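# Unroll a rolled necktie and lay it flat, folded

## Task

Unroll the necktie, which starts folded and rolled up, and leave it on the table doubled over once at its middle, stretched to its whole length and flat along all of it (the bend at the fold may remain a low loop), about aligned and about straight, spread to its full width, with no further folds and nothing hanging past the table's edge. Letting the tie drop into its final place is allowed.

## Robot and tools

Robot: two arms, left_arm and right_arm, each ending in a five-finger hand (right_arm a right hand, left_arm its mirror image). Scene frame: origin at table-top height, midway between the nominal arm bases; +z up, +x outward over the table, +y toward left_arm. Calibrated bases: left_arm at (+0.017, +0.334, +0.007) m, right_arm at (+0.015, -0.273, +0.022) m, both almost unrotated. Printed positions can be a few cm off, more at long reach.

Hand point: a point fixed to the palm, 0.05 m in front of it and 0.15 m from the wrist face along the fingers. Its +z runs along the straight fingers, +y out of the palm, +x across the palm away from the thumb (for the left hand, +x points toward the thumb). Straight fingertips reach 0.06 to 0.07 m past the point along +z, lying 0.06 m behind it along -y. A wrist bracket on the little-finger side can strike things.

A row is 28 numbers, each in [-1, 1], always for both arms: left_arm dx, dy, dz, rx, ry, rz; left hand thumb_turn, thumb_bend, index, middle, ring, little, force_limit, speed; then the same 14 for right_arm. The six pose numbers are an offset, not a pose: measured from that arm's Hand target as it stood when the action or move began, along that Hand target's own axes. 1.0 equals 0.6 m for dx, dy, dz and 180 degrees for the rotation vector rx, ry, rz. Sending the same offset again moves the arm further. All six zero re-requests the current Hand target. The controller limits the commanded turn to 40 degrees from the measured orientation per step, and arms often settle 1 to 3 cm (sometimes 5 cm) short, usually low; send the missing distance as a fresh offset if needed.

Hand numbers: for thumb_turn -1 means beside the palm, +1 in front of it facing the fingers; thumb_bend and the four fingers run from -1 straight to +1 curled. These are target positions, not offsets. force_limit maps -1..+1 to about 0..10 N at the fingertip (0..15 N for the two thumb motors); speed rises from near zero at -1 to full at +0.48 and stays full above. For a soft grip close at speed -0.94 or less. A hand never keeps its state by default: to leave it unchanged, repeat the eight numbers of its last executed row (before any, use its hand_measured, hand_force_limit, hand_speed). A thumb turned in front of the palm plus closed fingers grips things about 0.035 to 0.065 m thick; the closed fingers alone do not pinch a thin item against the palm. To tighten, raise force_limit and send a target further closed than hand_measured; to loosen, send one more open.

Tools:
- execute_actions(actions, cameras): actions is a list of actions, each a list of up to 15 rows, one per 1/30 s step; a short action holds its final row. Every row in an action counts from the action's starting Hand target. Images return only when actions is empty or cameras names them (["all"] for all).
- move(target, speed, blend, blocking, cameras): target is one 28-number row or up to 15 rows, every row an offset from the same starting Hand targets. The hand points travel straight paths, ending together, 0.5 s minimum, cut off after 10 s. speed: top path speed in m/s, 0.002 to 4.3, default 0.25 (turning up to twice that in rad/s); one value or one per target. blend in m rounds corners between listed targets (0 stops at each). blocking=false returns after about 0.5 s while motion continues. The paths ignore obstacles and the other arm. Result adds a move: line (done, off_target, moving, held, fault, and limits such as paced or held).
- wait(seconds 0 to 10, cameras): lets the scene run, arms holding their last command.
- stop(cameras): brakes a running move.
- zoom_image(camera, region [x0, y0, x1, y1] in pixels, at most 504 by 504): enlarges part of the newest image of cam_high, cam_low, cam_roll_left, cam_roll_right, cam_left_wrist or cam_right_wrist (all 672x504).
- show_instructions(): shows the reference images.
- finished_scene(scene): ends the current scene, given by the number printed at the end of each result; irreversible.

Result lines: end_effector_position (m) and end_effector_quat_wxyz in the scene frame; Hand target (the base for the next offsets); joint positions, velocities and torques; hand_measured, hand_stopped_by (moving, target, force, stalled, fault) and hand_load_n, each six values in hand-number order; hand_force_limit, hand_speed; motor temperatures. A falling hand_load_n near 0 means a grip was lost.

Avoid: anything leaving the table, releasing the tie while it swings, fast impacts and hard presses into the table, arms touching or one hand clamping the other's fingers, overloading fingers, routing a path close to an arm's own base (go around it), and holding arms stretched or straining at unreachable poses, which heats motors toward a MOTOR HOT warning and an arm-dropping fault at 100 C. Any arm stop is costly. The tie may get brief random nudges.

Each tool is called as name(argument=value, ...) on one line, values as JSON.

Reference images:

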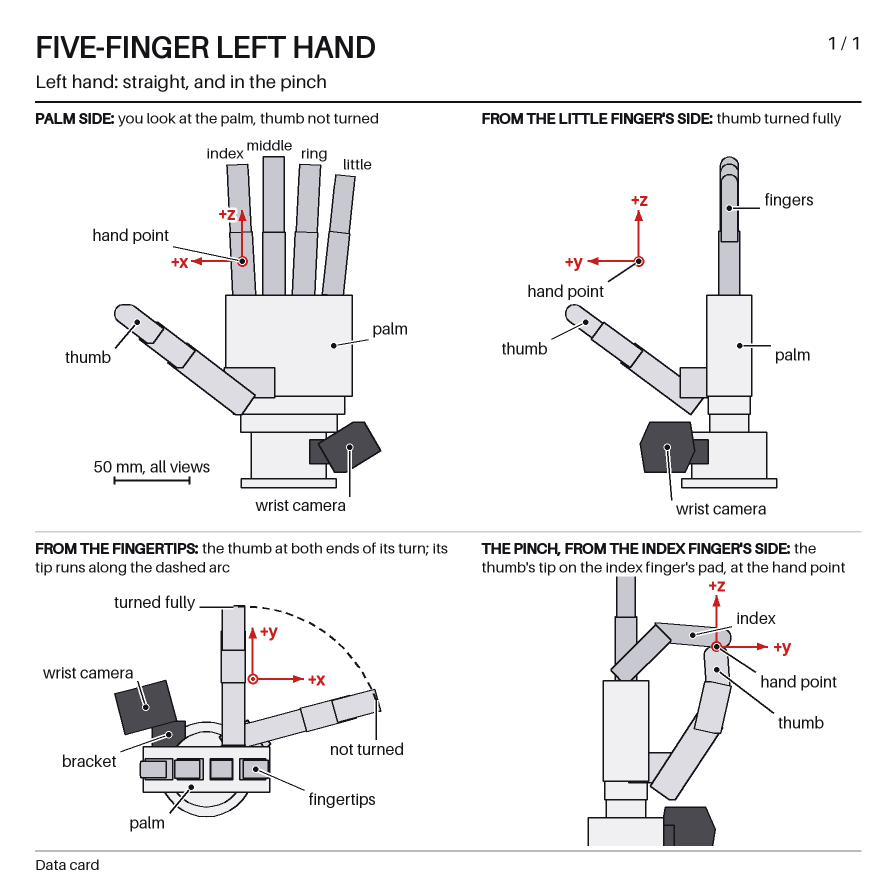

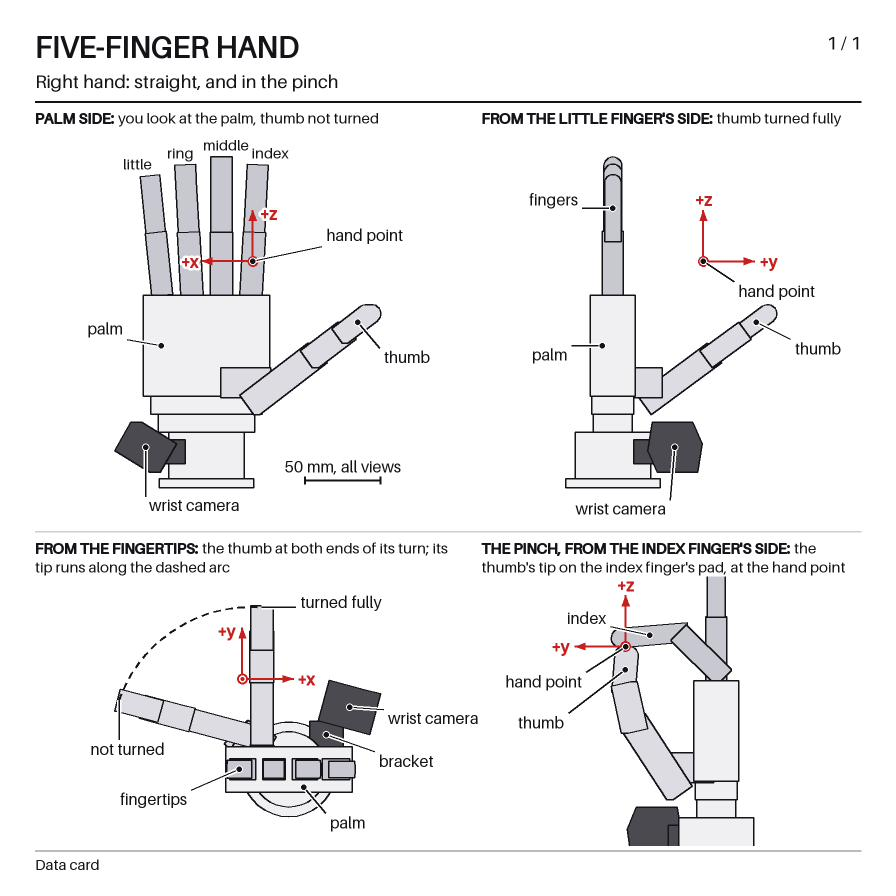

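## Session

execute_actions(actions=[])

Scene clock: 0.00 s.
left_arm: end_effector_position=(+0.9631, +0.2341, +0.1870) hand_measured=(-1.000, -1.000, -1.000, -1.000, -1.000, -1.000) hand_load_n=(+0.0, +0.0, +0.0, -0.5, +0.0, +0.0) hand_stopped_by=(target, target, target, target, target, target) hand_force_limit=0.00 hand_speed=-0.80 end_effector_quat_wxyz=(-0.303, +0.674, -0.407, +0.537) | right_arm: end_effector_position=(+0.8589, -0.1475, +0.1508) hand_measured=(-1.000, -1.000, -1.000, -1.000, -1.000, -1.000) hand_load_n=(+0.0, +0.0, +0.0, +0.0, +0.0, +0.0) hand_stopped_by=(target, target, target, target, target, target) hand_force_limit=0.00 hand_speed=-0.80 end_effector_quat_wxyz=(-0.536, +0.684, -0.207, +0.451)
Joint positions: left_arm=[-0.053 2.301 2.072 -0.014 -0.019 -0.519] | right_arm=[0.043 2.162 1.594 0.544 -0.553 -0.418]
Joint velocities: within noise
Joint torques (N m): no reading
Motor temperatures (°C): left_arm=[27 35 28 23 24 24] | right_arm=[24 32 22 24 23 23]
Heat: left arm: hottest shoulder 35 °C; right arm: hottest shoulder 32 °C.
Hand target: left_arm +0.9680, +0.2338, +0.1865; -0.304, +0.672, -0.405, +0.540 | right_arm +0.8648, -0.1474, +0.1593; -0.538, +0.679, -0.201, +0.457
camera_calibration:
cam_left_wrist: T_world_to_cam=[[0.256032, 0.206756, 0.944298, -0.466476], [-0.481242, -0.819939, 0.310009, 0.59646], [0.838364, -0.533808, -0.110431, -0.547447], [0, 0, 0, 1]] pos_world=[0.865434, 0.293276, 0.195129]
cam_right_wrist: T_world_to_cam=[[0.363309, -0.50989, -0.779756, -0.266387], [-0.810102, 0.24048, -0.5347, 0.805201], [0.460154, 0.825943, -0.325694, -0.107024], [0, 0, 0, 1]] pos_world=[0.798323, -0.241068, 0.187967]

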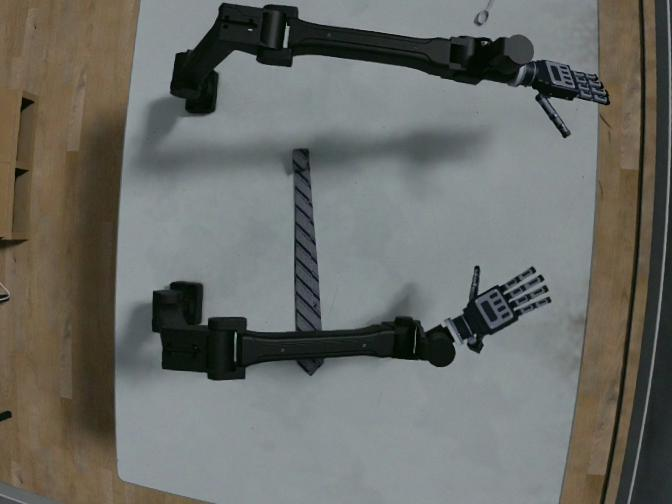

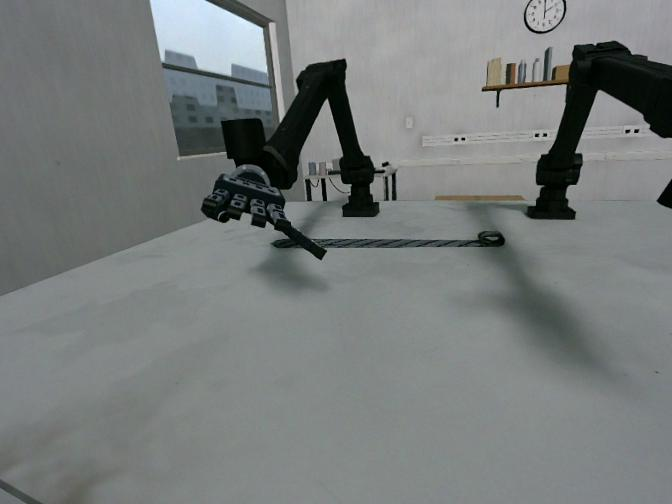

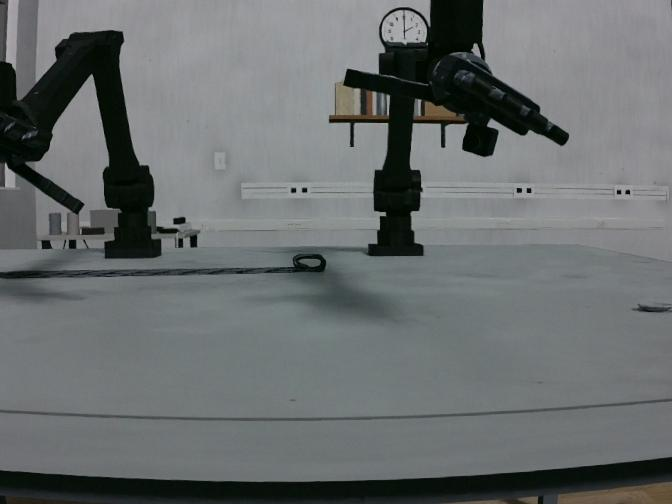

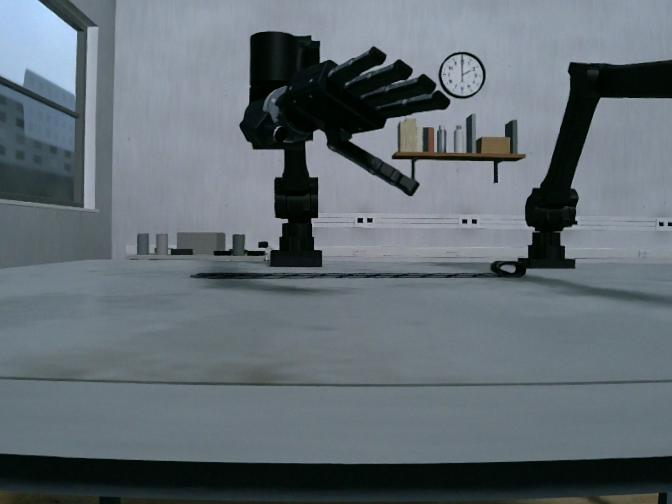

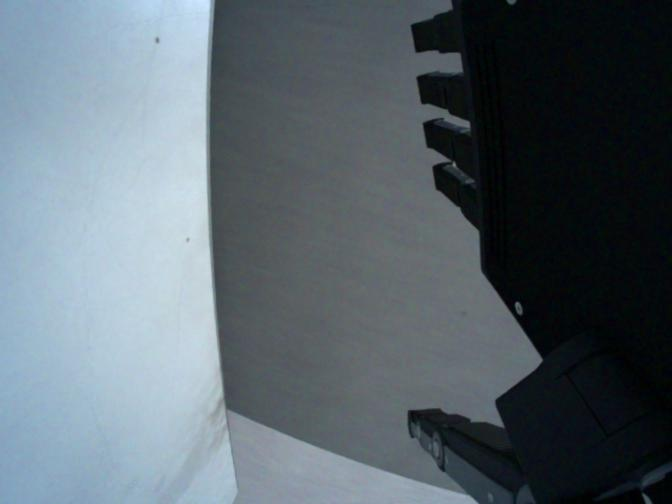

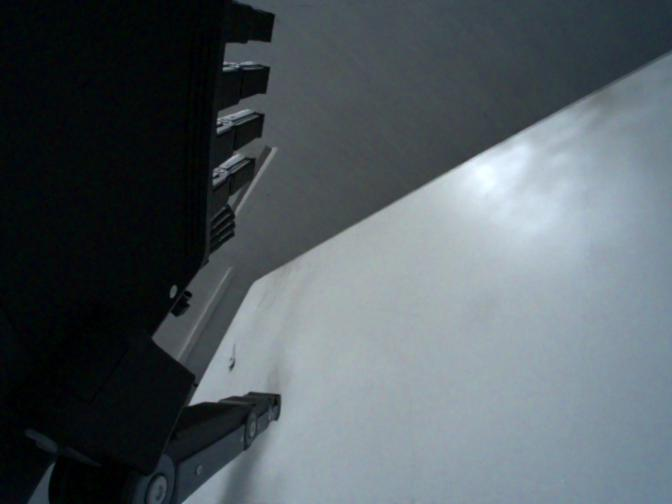

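zoom_image(camera="cam_roll_right", region=[465, 240, 545, 290])

zoom_image(camera="cam_high", region=[265, 130, 345, 190])

Scaled by 6.300 from the camera's 672x504 image, which has a finer 960x720 frame.

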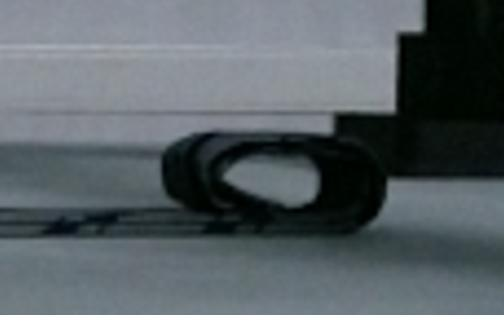

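Scaled by 6.300 from the camera's 672x504 image, which has a finer 960x720 frame.

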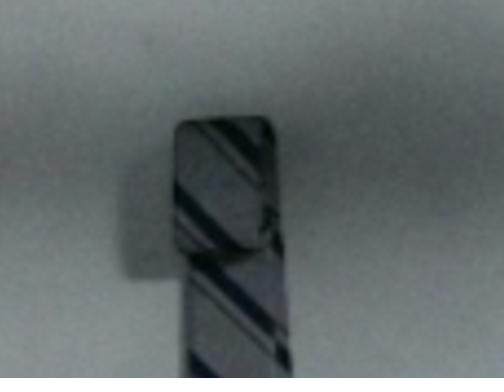

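move(target=[[0.071,0.036,-0.8,-0.198,-0.402,-0.319,-1,-1,-1,-1,-1,-1,0,-0.8,0,0,0,0,0,0,-1,-1,-1,-1,-1,-1,0,-0.8],[0.303,0.315,-0.979,-0.198,-0.402,-0.319,-1,-1,-1,-1,-1,-1,0,-0.8,0,0,0,0,0,0,-1,-1,-1,-1,-1,-1,0,-0.8],[0.199,0.498,-0.929,-0.198,-0.402,-0.319,-1,-1,-1,-1,-1,-1,0,-0.8,0,0,0,0,0,0,-1,-1,-1,-1,-1,-1,0,-0.8]], blend=[0.05,0.02,0], speed=[0.35,0.3,0.2], cameras=["cam_high","cam_low","cam_roll_left","cam_roll_right"])

zoom_image(camera="cam_high", region=[240, 130, 360, 220])

zoom_image(camera="cam_roll_right", region=[440, 200, 560, 290])

Scene clock: 29.60 s.
left_arm: end_effector_position=(+0.3728, -0.0006, +0.1308) hand_measured=(-1.000, -1.000, -1.000, -1.000, -1.000, -1.000) hand_load_n=(+0.0, +0.0, +0.0, +0.0, +0.0, +0.0) hand_stopped_by=(target, target, target, target, target, target) hand_force_limit=0.00 hand_speed=-0.80 end_effector_quat_wxyz=(+0.036, +0.997, -0.061, -0.021) | right_arm: end_effector_position=(+0.8589, -0.1475, +0.1508) hand_measured=(-1.000, -1.000, -1.000, -1.000, -1.000, -1.000) hand_load_n=(+0.0, +0.0, +0.0, +0.0, +0.0, +0.0) hand_stopped_by=(target, target, target, target, target, target) hand_force_limit=0.00 hand_speed=-0.80 end_effector_quat_wxyz=(-0.536, +0.684, -0.207, +0.451)
Joint positions: left_arm=[-0.65 1.509 1.176 -1.233 0.083 -2.094] | right_arm=[0.043 2.162 1.594 0.544 -0.553 -0.418]
Joint torques (N m): left_arm=[0.21 -10.87 6.57 0.47 0.08 -0.03] | right_arm=[1.14 -19.14 8.83 2.41 0.03 -0.08]
Motor temperatures (°C): left_arm=[26 38 33 23 24 24] | right_arm=[24 33 24 24 22 22]
Heat: left arm: hottest shoulder 38 °C; right arm: hottest shoulder 33 °C.
Hand target: left_arm +0.3719, +0.0002, +0.1198; -0.001, +0.999, +0.054, +0.000 | right_arm +0.8648, -0.1474, +0.1593; -0.538, +0.679, -0.201, +0.457
Off the commanded pose: left_arm 0.011 m, 14 deg | right_arm 0.010 m, 1 deg.
joint sent to its limit (left arm) — joint 6 (wrist roll), lower limit. The joint targets are off in orientation, not in position.
move: off_target (left_arm)
Images, in order (width x height): cam_high 672x504, cam_low 672x504, cam_roll_left 672x504, cam_roll_right 672x504.

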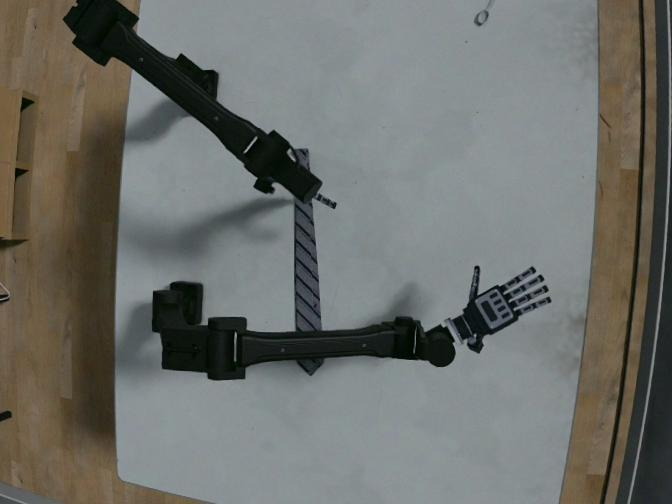

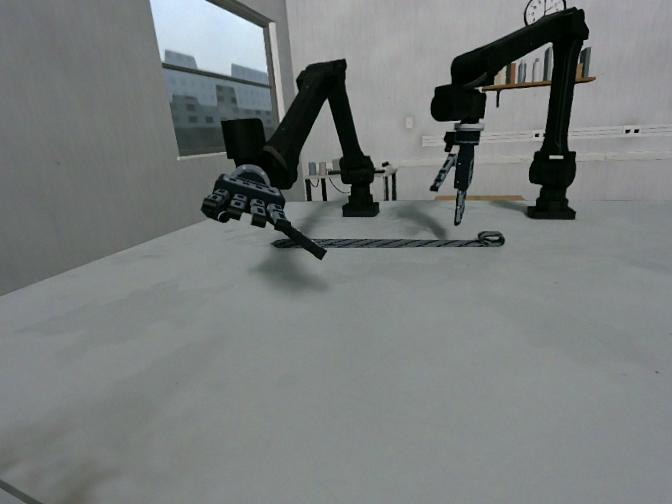

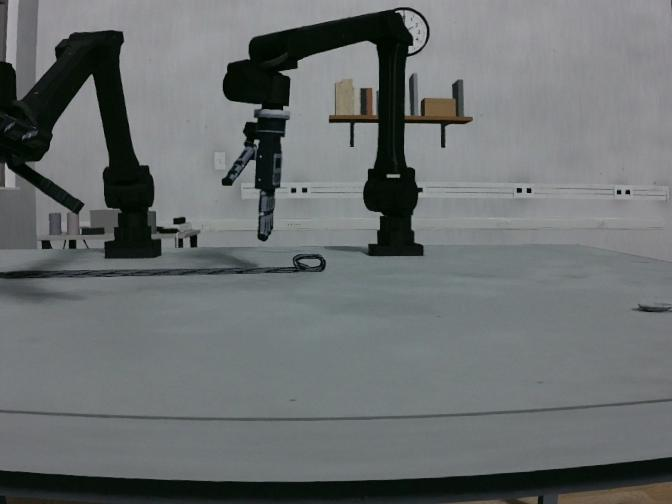

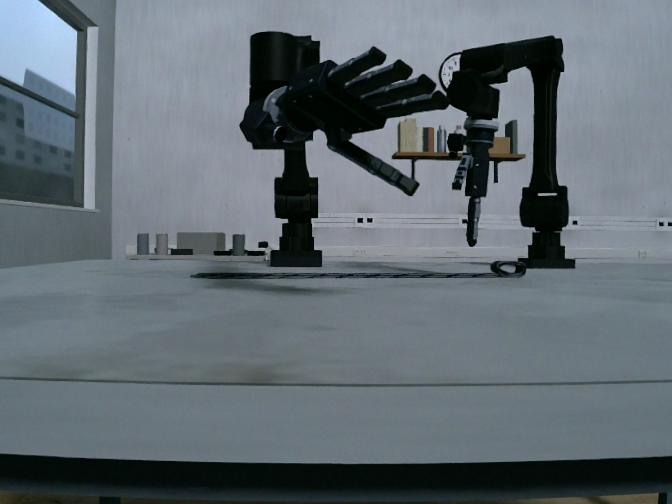

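Scaled by 4.200 from the camera's 672x504 image, which has a finer 960x720 frame.

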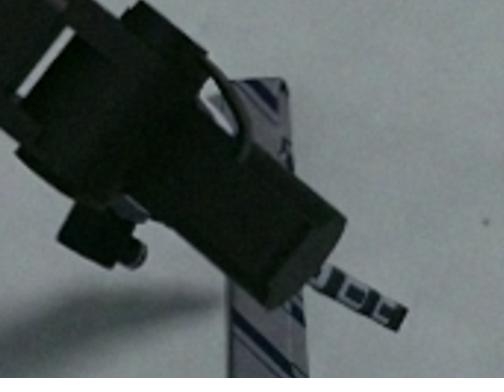

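Scaled by 4.200 from the camera's 672x504 image, which has a finer 960x720 frame.

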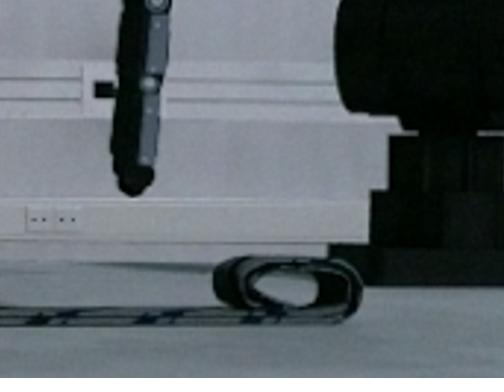

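move(target=[[0,0,0.062,0,0,0,-1,-1,-1,-1,-1,-1,0,-0.8,0,0,0,0,0,0,-1,-1,-1,-1,-1,-1,0,-0.8],[0,-0.17,0.062,0,0,0,-1,-1,-1,-1,-1,-1,0,-0.8,0,0,0,0,0,0,-1,-1,-1,-1,-1,-1,0,-0.8]], speed=[0.1,0.12], cameras=["cam_high","cam_roll_right"])

zoom_image(camera="cam_roll_right", region=[470, 210, 590, 300])

Scene clock: 37.63 s.
left_arm: end_effector_position=(+0.3607, +0.0957, +0.0851) hand_measured=(-1.000, -1.000, -1.000, -1.000, -1.000, -1.000) hand_load_n=(+0.0, +0.0, +0.0, +0.0, +0.0, -0.5) hand_stopped_by=(target, target, target, target, target, target) hand_force_limit=0.00 hand_speed=-0.80 end_effector_quat_wxyz=(+0.011, +1.000, +0.010, -0.010) | right_arm: end_effector_position=(+0.8589, -0.1475, +0.1508) hand_measured=(-1.000, -1.000, -1.000, -1.000, -1.000, -1.000) hand_load_n=(+0.0, +0.0, +0.0, +0.0, +0.0, +0.0) hand_stopped_by=(target, target, target, target, target, target) hand_force_limit=0.00 hand_speed=-0.80 end_effector_quat_wxyz=(-0.536, +0.684, -0.207, +0.451)
Joint positions: left_arm=[-0.508 1.385 0.924 -1.116 0.03 -2.094] | right_arm=[0.043 2.162 1.594 0.544 -0.553 -0.418]
Joint torques (N m): left_arm=[1.08 -10.05 5.85 0.44 -0.05 -0.04] | right_arm=[1.14 -19.02 8.83 2.41 0.03 -0.08]
Heat: left arm: hottest shoulder 38 °C; right arm: hottest shoulder 34 °C.
Hand target: left_arm +0.3609, +0.1016, +0.0829; -0.001, +0.999, +0.054, +0.000 | right_arm +0.8648, -0.1474, +0.1593; -0.538, +0.679, -0.201, +0.457
Off the commanded pose: left_arm 0.006 m, 5 deg | right_arm 0.010 m, 1 deg.
joint sent to its limit (left arm) — joint 6 (wrist roll), lower limit. The joint targets are off in orientation, not in position.
move: off_target (left_arm)
Images, in order (width x height): cam_high 672x504, cam_roll_right 672x504.

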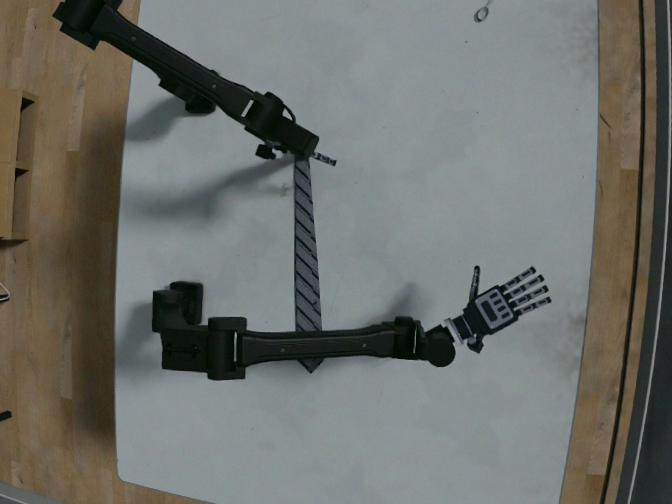

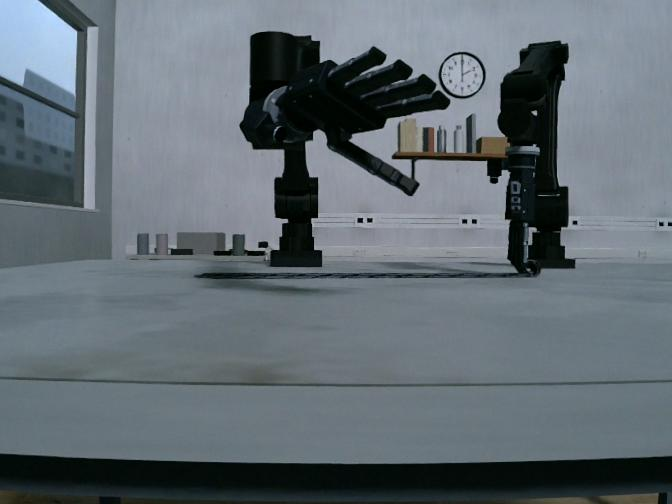

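Scaled by 4.200 from the camera's 672x504 image, which has a finer 960x720 frame.

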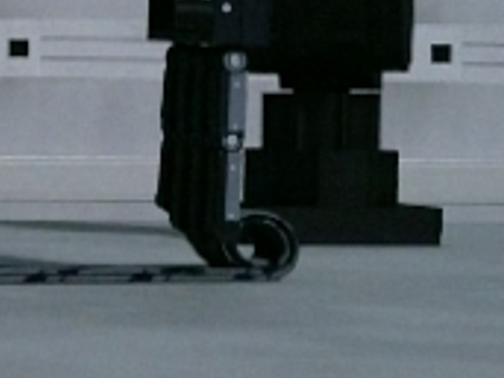

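move(target=[[0,-0.18,-0.012,0,0,0,-1,-1,-1,-1,-1,-1,0,-0.8,0,0,0,0,0,0,-1,-1,-1,-1,-1,-1,0,-0.8]], speed=0.1, cameras=["cam_high","cam_roll_right"])

zoom_image(camera="cam_roll_right", region=[500, 220, 620, 310])

zoom_image(camera="cam_high", region=[260, 90, 360, 165])

Scene clock: 42.90 s.
left_arm: end_effector_position=(+0.3573, +0.2035, +0.0939) hand_measured=(-1.000, -1.000, -1.000, -1.000, -1.000, -1.000) hand_load_n=(+0.0, +0.0, +0.0, +0.0, +0.0, +0.0) hand_stopped_by=(target, target, target, target, target, target) hand_force_limit=0.00 hand_speed=-0.80 end_effector_quat_wxyz=(+0.001, +0.998, +0.056, +0.008) | right_arm: end_effector_position=(+0.8589, -0.1475, +0.1508) hand_measured=(-1.000, -1.000, -1.000, -1.000, -1.000, -1.000) hand_load_n=(+0.0, +0.0, +0.0, +0.0, +0.0, +0.0) hand_stopped_by=(target, target, target, target, target, target) hand_force_limit=0.00 hand_speed=-0.80 end_effector_quat_wxyz=(-0.536, +0.684, -0.207, +0.451)
Joint positions: left_arm=[-0.243 1.229 0.809 -1.135 -0.002 -1.921] | right_arm=[0.043 2.162 1.594 0.544 -0.553 -0.418]
Joint torques (N m): left_arm=[1.03 -7.65 5.98 -0.4 -0.04 0.21] | right_arm=[1.2 -19.14 8.8 2.4 0.02 -0.08]
Heat: left arm: hottest shoulder 37 °C; right arm: hottest shoulder 34 °C.
Hand target: left_arm +0.3493, +0.2091, +0.0904; -0.001, +0.999, +0.055, +0.001 | right_arm +0.8648, -0.1474, +0.1593; -0.538, +0.679, -0.201, +0.457
Off the commanded pose: left_arm 0.010 m, 1 deg | right_arm 0.010 m, 1 deg.
move: done
Images, in order (width x height): cam_high 672x504, cam_roll_right 672x504.

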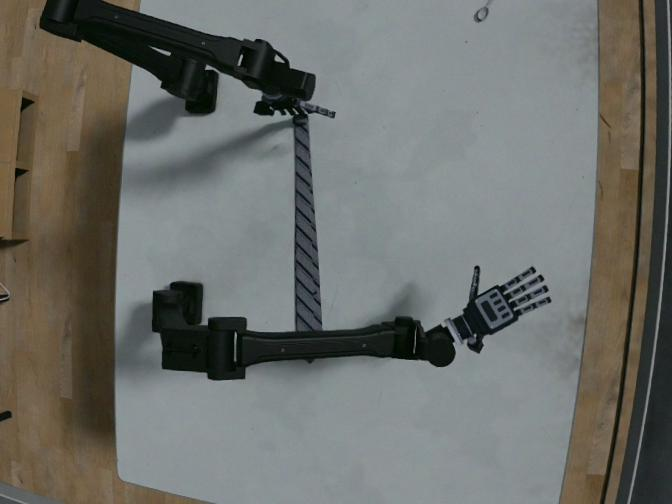

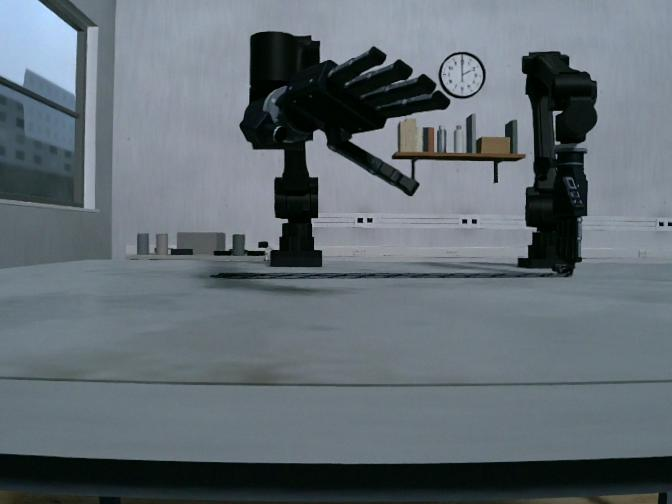

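Scaled by 4.200 from the camera's 672x504 image, which has a finer 960x720 frame.

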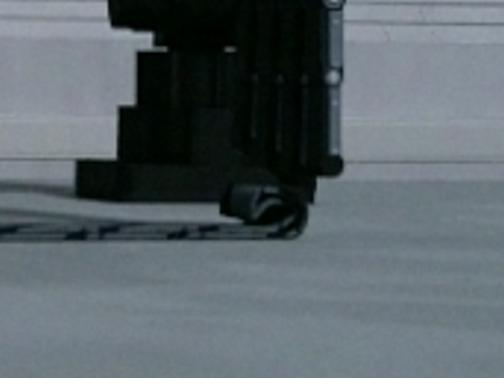

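Scaled by 5.040 from the camera's 672x504 image, which has a finer 960x720 frame.

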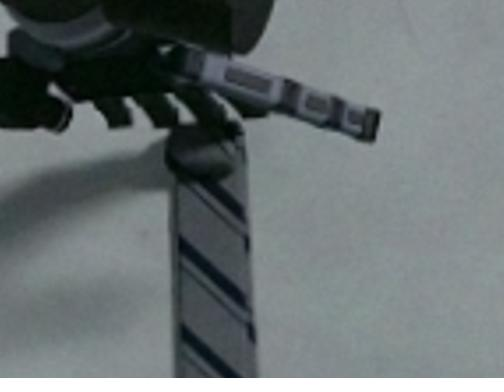

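move(target=[[0,0,-0.1,0,0,0,-1,-1,-1,-1,-1,-1,0,-0.8,0,0,0,0,0,0,-1,-1,-1,-1,-1,-1,0,-0.8],[0.015,0.19,-0.1,0,0,0,-1,-1,-1,-1,-1,-1,0,-0.8,0,0,0,0,0,0,-1,-1,-1,-1,-1,-1,0,-0.8],[0.015,0.19,0.014,0,0,0,-1,-1,-1,-1,-1,-1,0,-0.8,0,0,0,0,0,0,-1,-1,-1,-1,-1,-1,0,-0.8],[0.015,0.0,0.014,0,0,0,-1,-1,-1,-1,-1,-1,0,-0.8,0,0,0,0,0,0,-1,-1,-1,-1,-1,-1,0,-0.8]], speed=[0.2,0.2,0.1,0.1], blend=[0.01,0.01,0,0], cameras=["cam_high","cam_roll_right"])

zoom_image(camera="cam_roll_right", region=[500, 220, 620, 310])

zoom_image(camera="cam_high", region=[260, 90, 360, 165])

Scene clock: 58.47 s.
left_arm: end_effector_position=(+0.3645, +0.2050, +0.0847) hand_measured=(-1.000, -1.000, -1.000, -1.000, -1.000, -1.000) hand_load_n=(+0.0, +0.0, +0.0, +0.0, +0.0, +0.0) hand_stopped_by=(target, target, target, target, target, target) hand_force_limit=0.00 hand_speed=-0.80 end_effector_quat_wxyz=(+0.000, +0.998, +0.056, +0.004) | right_arm: end_effector_position=(+0.8589, -0.1475, +0.1508) hand_measured=(-1.000, -1.000, -1.000, -1.000, -1.000, -1.000) hand_load_n=(-0.5, +0.0, +0.0, +0.0, +0.0, +0.0) hand_stopped_by=(target, target, target, target, target, target) hand_force_limit=0.00 hand_speed=-0.80 end_effector_quat_wxyz=(-0.536, +0.684, -0.207, +0.451)
Joint positions: left_arm=[-0.233 1.264 0.814 -1.112 -0.002 -1.911] | right_arm=[0.043 2.162 1.594 0.544 -0.553 -0.418]
Joint torques (N m): left_arm=[1.03 -8.23 5.86 -0.12 -0.03 0.22] | right_arm=[1.08 -19.08 8.83 2.4 0.03 -0.08]
Heat: left arm: hottest shoulder 36 °C; right arm: hottest shoulder 35 °C.
Hand target: left_arm +0.3581, +0.2101, +0.0818; -0.001, +0.999, +0.054, +0.000 | right_arm +0.8648, -0.1474, +0.1593; -0.538, +0.679, -0.201, +0.457
Off the commanded pose: left_arm 0.008 m, 0 deg | right_arm 0.010 m, 1 deg.
move: done
Images, in order (width x height): cam_high 672x504, cam_roll_right 672x504.

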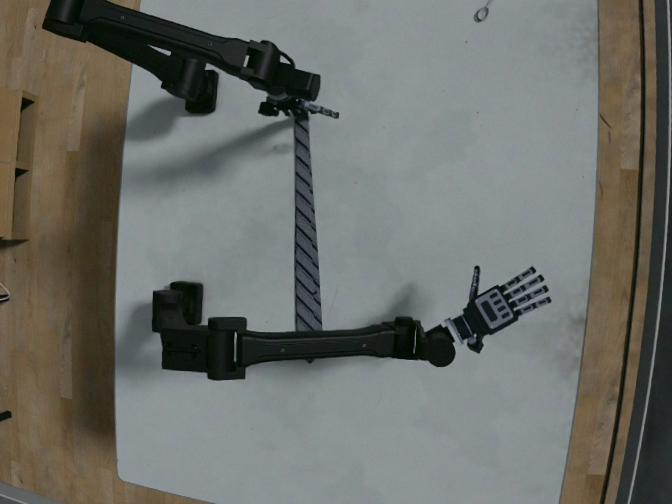

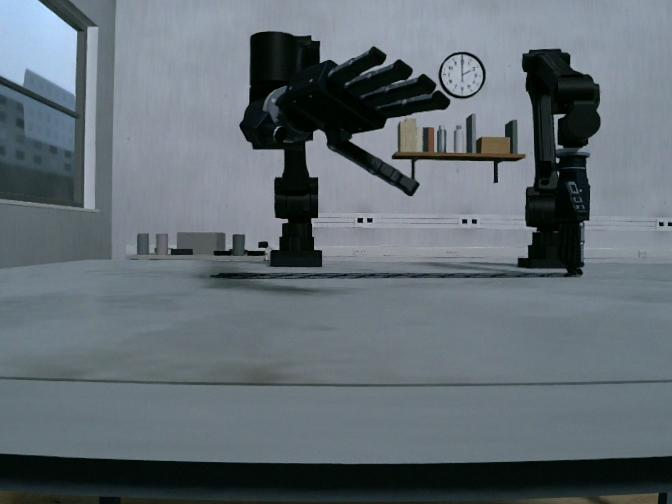

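Scaled by 4.200 from the camera's 672x504 image, which has a finer 960x720 frame.

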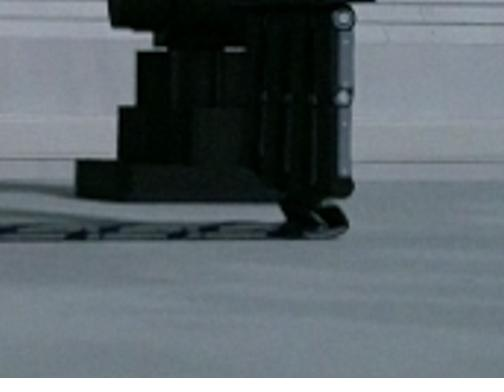

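Scaled by 5.040 from the camera's 672x504 image, which has a finer 960x720 frame.

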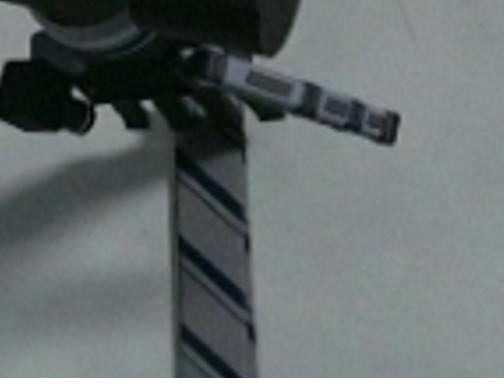

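move(target=[[0,-0.15,0.0,0,0,0,-1,-1,-1,-1,-1,-1,0,-0.8,0,0,0,0,0,0,-1,-1,-1,-1,-1,-1,0,-0.8]], speed=0.1, cameras=["cam_high","cam_roll_right"])

zoom_image(camera="cam_roll_right", region=[540, 250, 620, 300])

zoom_image(camera="cam_high", region=[260, 70, 360, 145])

Scene clock: 62.93 s.
left_arm: end_effector_position=(+0.3583, +0.2970, +0.0847) hand_measured=(-1.000, -1.000, -1.000, -1.000, -1.000, -1.000) hand_load_n=(+0.0, +0.0, +0.0, +0.0, +0.0, +0.0) hand_stopped_by=(target, target, target, target, target, target) hand_force_limit=0.00 hand_speed=-0.80 end_effector_quat_wxyz=(-0.001, +0.998, +0.056, +0.008) | right_arm: end_effector_position=(+0.8589, -0.1475, +0.1508) hand_measured=(-1.000, -1.000, -1.000, -1.000, -1.000, -1.000) hand_load_n=(-0.5, +0.0, +0.0, +0.0, +0.0, +0.0) hand_stopped_by=(target, target, target, target, target, target) hand_force_limit=0.00 hand_speed=-0.80 end_effector_quat_wxyz=(-0.536, +0.684, -0.207, +0.451)
Joint positions: left_arm=[0.06 1.22 0.776 -1.112 -0.002 -1.618] | right_arm=[0.043 2.162 1.594 0.544 -0.553 -0.418]
Joint torques (N m): left_arm=[1.08 -7.65 5.87 -0.46 0.01 0.2] | right_arm=[1.08 -19.08 8.81 2.41 0.03 -0.08]
Heat: left arm: hottest shoulder 36 °C; right arm: hottest shoulder 35 °C.
Hand target: left_arm +0.3484, +0.2995, +0.0821; -0.001, +0.999, +0.054, +0.000 | right_arm +0.8648, -0.1474, +0.1593; -0.538, +0.679, -0.201, +0.457
Off the commanded pose: left_arm 0.011 m, 1 deg | right_arm 0.010 m, 1 deg.
move: off_target (left_arm)
Images, in order (width x height): cam_high 672x504, cam_roll_right 672x504.

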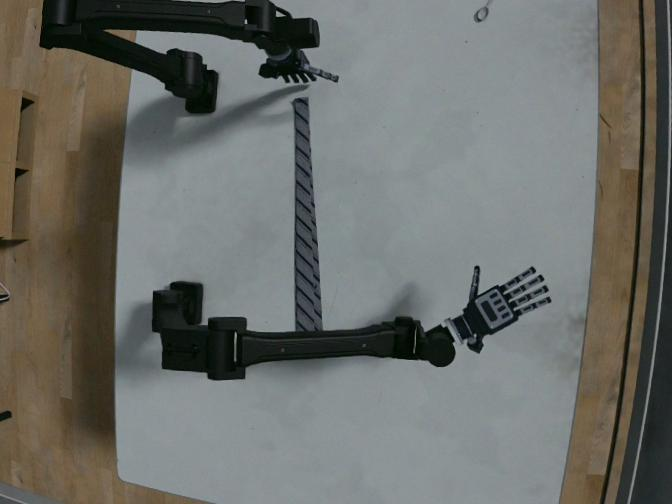

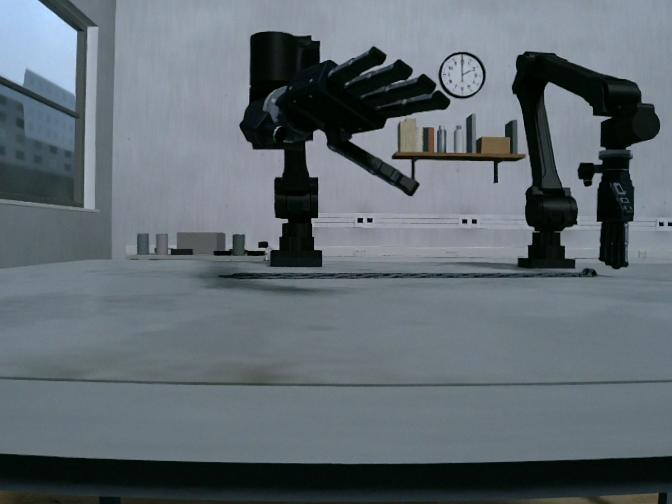

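Scaled by 6.300 from the camera's 672x504 image, which has a finer 960x720 frame.

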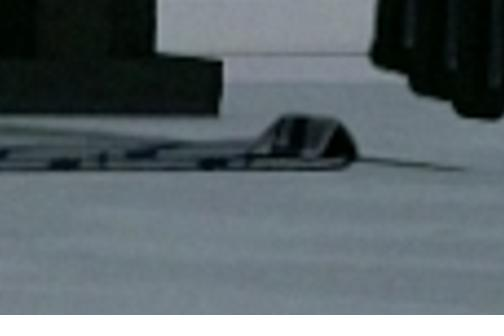

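Scaled by 5.040 from the camera's 672x504 image, which has a finer 960x720 frame.

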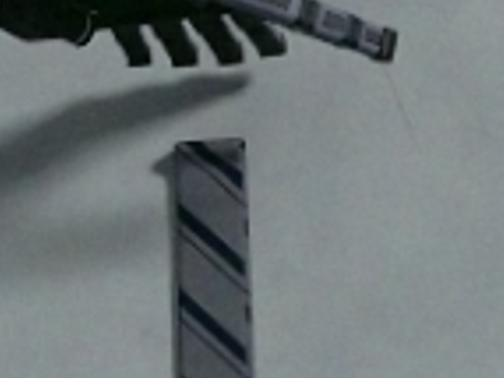

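move(target=[0,-0.1,-0.2,0,0,0,-1,-1,-1,-1,-1,-1,0,-0.8,0,0,0,0,0,0,-1,-1,-1,-1,-1,-1,0,-0.8], cameras=["cam_high","cam_roll_right","cam_roll_left","cam_low","cam_left_wrist"])

zoom_image(camera="cam_roll_left", region=[370, 240, 450, 290])

zoom_image(camera="cam_low", region=[510, 220, 600, 270])

zoom_image(camera="cam_high", region=[280, 85, 330, 125])

zoom_image(camera="cam_roll_right", region=[560, 255, 620, 295])

Scene clock: 70.63 s.
left_arm: end_effector_position=(+0.3328, +0.3533, +0.1859) hand_measured=(-1.000, -1.000, -1.000, -1.000, -1.000, -1.000) hand_load_n=(+0.0, +0.0, +0.0, +0.0, +0.0, +0.0) hand_stopped_by=(target, target, target, target, target, target) hand_force_limit=0.00 hand_speed=-0.80 end_effector_quat_wxyz=(+0.001, +0.998, +0.055, -0.015) | right_arm: end_effector_position=(+0.8589, -0.1475, +0.1508) hand_measured=(-1.000, -1.000, -1.000, -1.000, -1.000, -1.000) hand_load_n=(+0.0, +0.0, +0.0, +0.0, +0.0, +0.0) hand_stopped_by=(target, target, target, target, target, target) hand_force_limit=0.00 hand_speed=-0.80 end_effector_quat_wxyz=(-0.536, +0.684, -0.207, +0.451)
Joint positions: left_arm=[0.261 1.121 0.981 -1.461 -0.004 -1.416] | right_arm=[0.043 2.162 1.594 0.544 -0.553 -0.418]
Joint torques (N m): left_arm=[1.08 -6.01 10.58 -0.51 0.07 0.21] | right_arm=[1.14 -19.08 8.81 2.4 0.02 -0.08]
Heat: left arm: hottest shoulder 36 °C; right arm: hottest shoulder 35 °C.
Hand target: left_arm +0.3417, +0.3588, +0.2021; -0.001, +0.999, +0.054, +0.000 | right_arm +0.8648, -0.1474, +0.1593; -0.538, +0.679, -0.201, +0.457
Off the commanded pose: left_arm 0.019 m, 2 deg | right_arm 0.010 m, 1 deg.
move: off_target (left_arm)
camera_calibration:
cam_left_wrist: T_world_to_cam=[[0.186291, 0.982165, -0.0254457, -0.399098], [0.856968, -0.149768, 0.493128, -0.324919], [0.480522, -0.113671, -0.869584, 0.156209], [0, 0, 0, 1]] pos_world=[0.277732, 0.361074, 0.285908]
Images, in order (width x height): cam_high 672x504, cam_low 672x504, cam_roll_left 672x504, cam_roll_right 672x504, cam_left_wrist 672x504.

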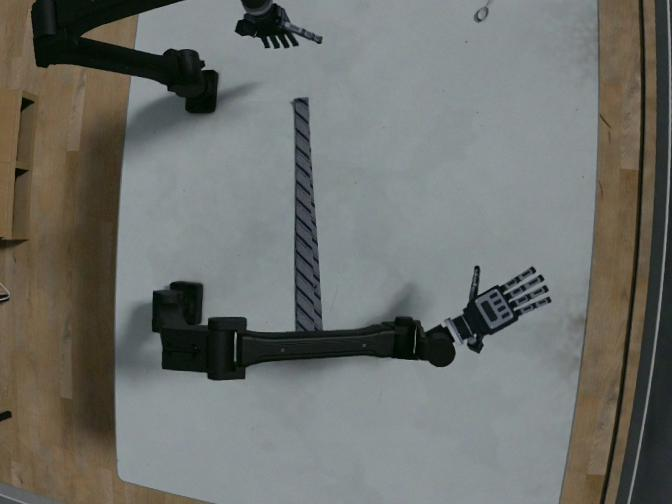

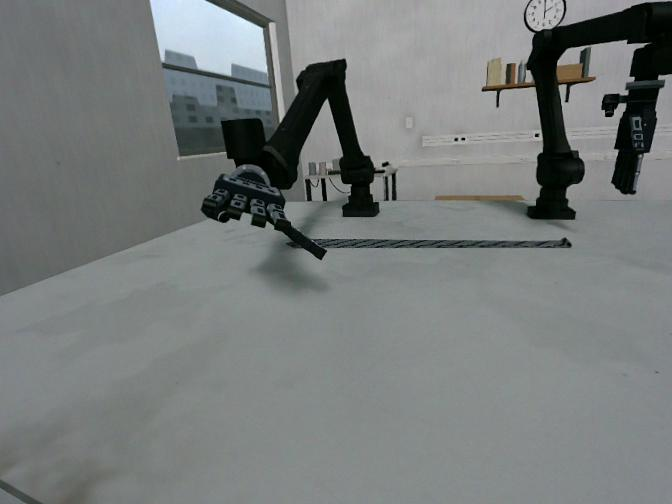

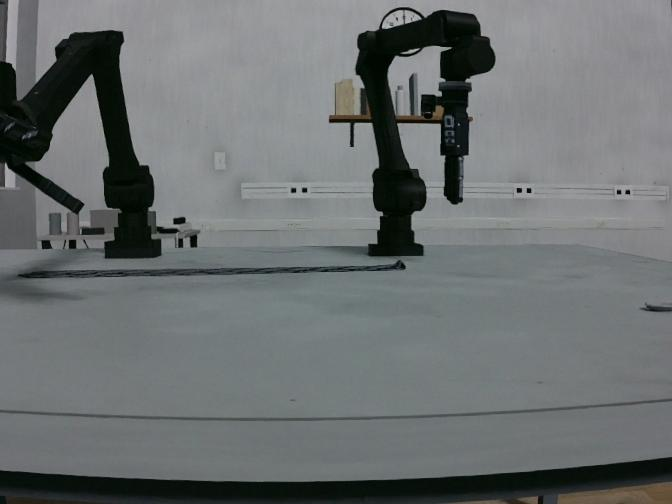

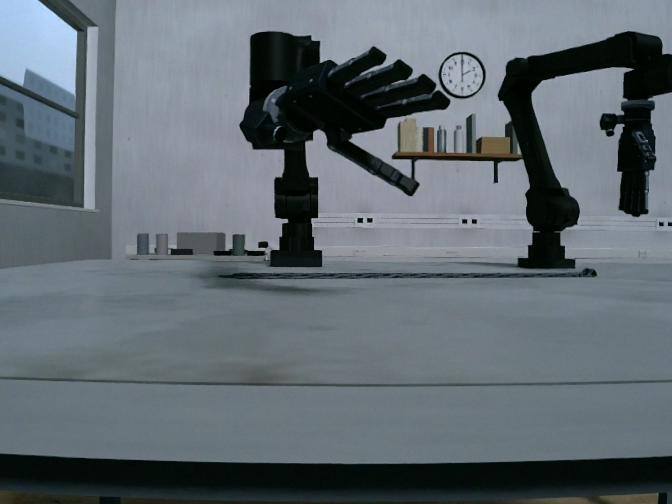

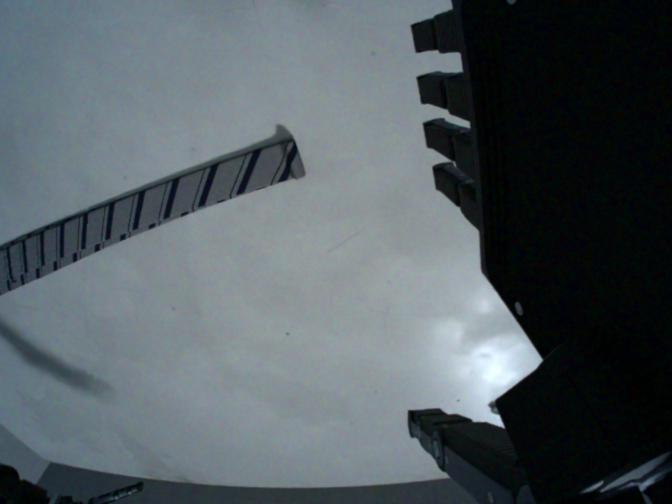

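Scaled by 6.300 from the camera's 672x504 image, which has a finer 960x720 frame.

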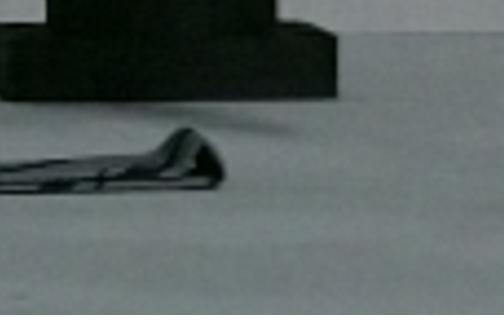

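Scaled by 5.600 from the camera's 672x504 image, which has a finer 960x720 frame.

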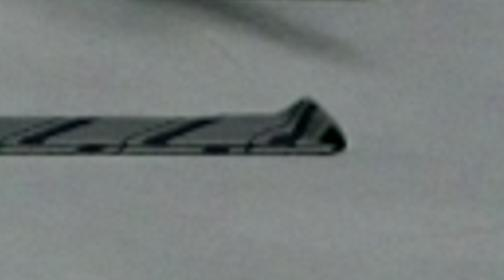

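Scaled by 10.080 from the camera's 672x504 image, which has a finer 960x720 frame.

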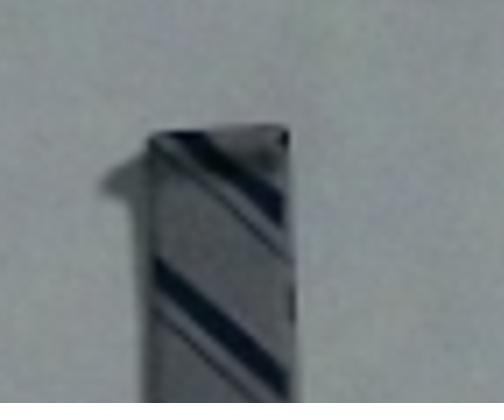

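Scaled by 8.400 from the camera's 672x504 image, which has a finer 960x720 frame.

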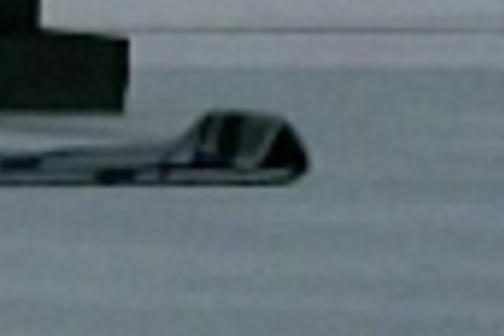

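finished_scene(scene=2)

The scene is finished: the task was done.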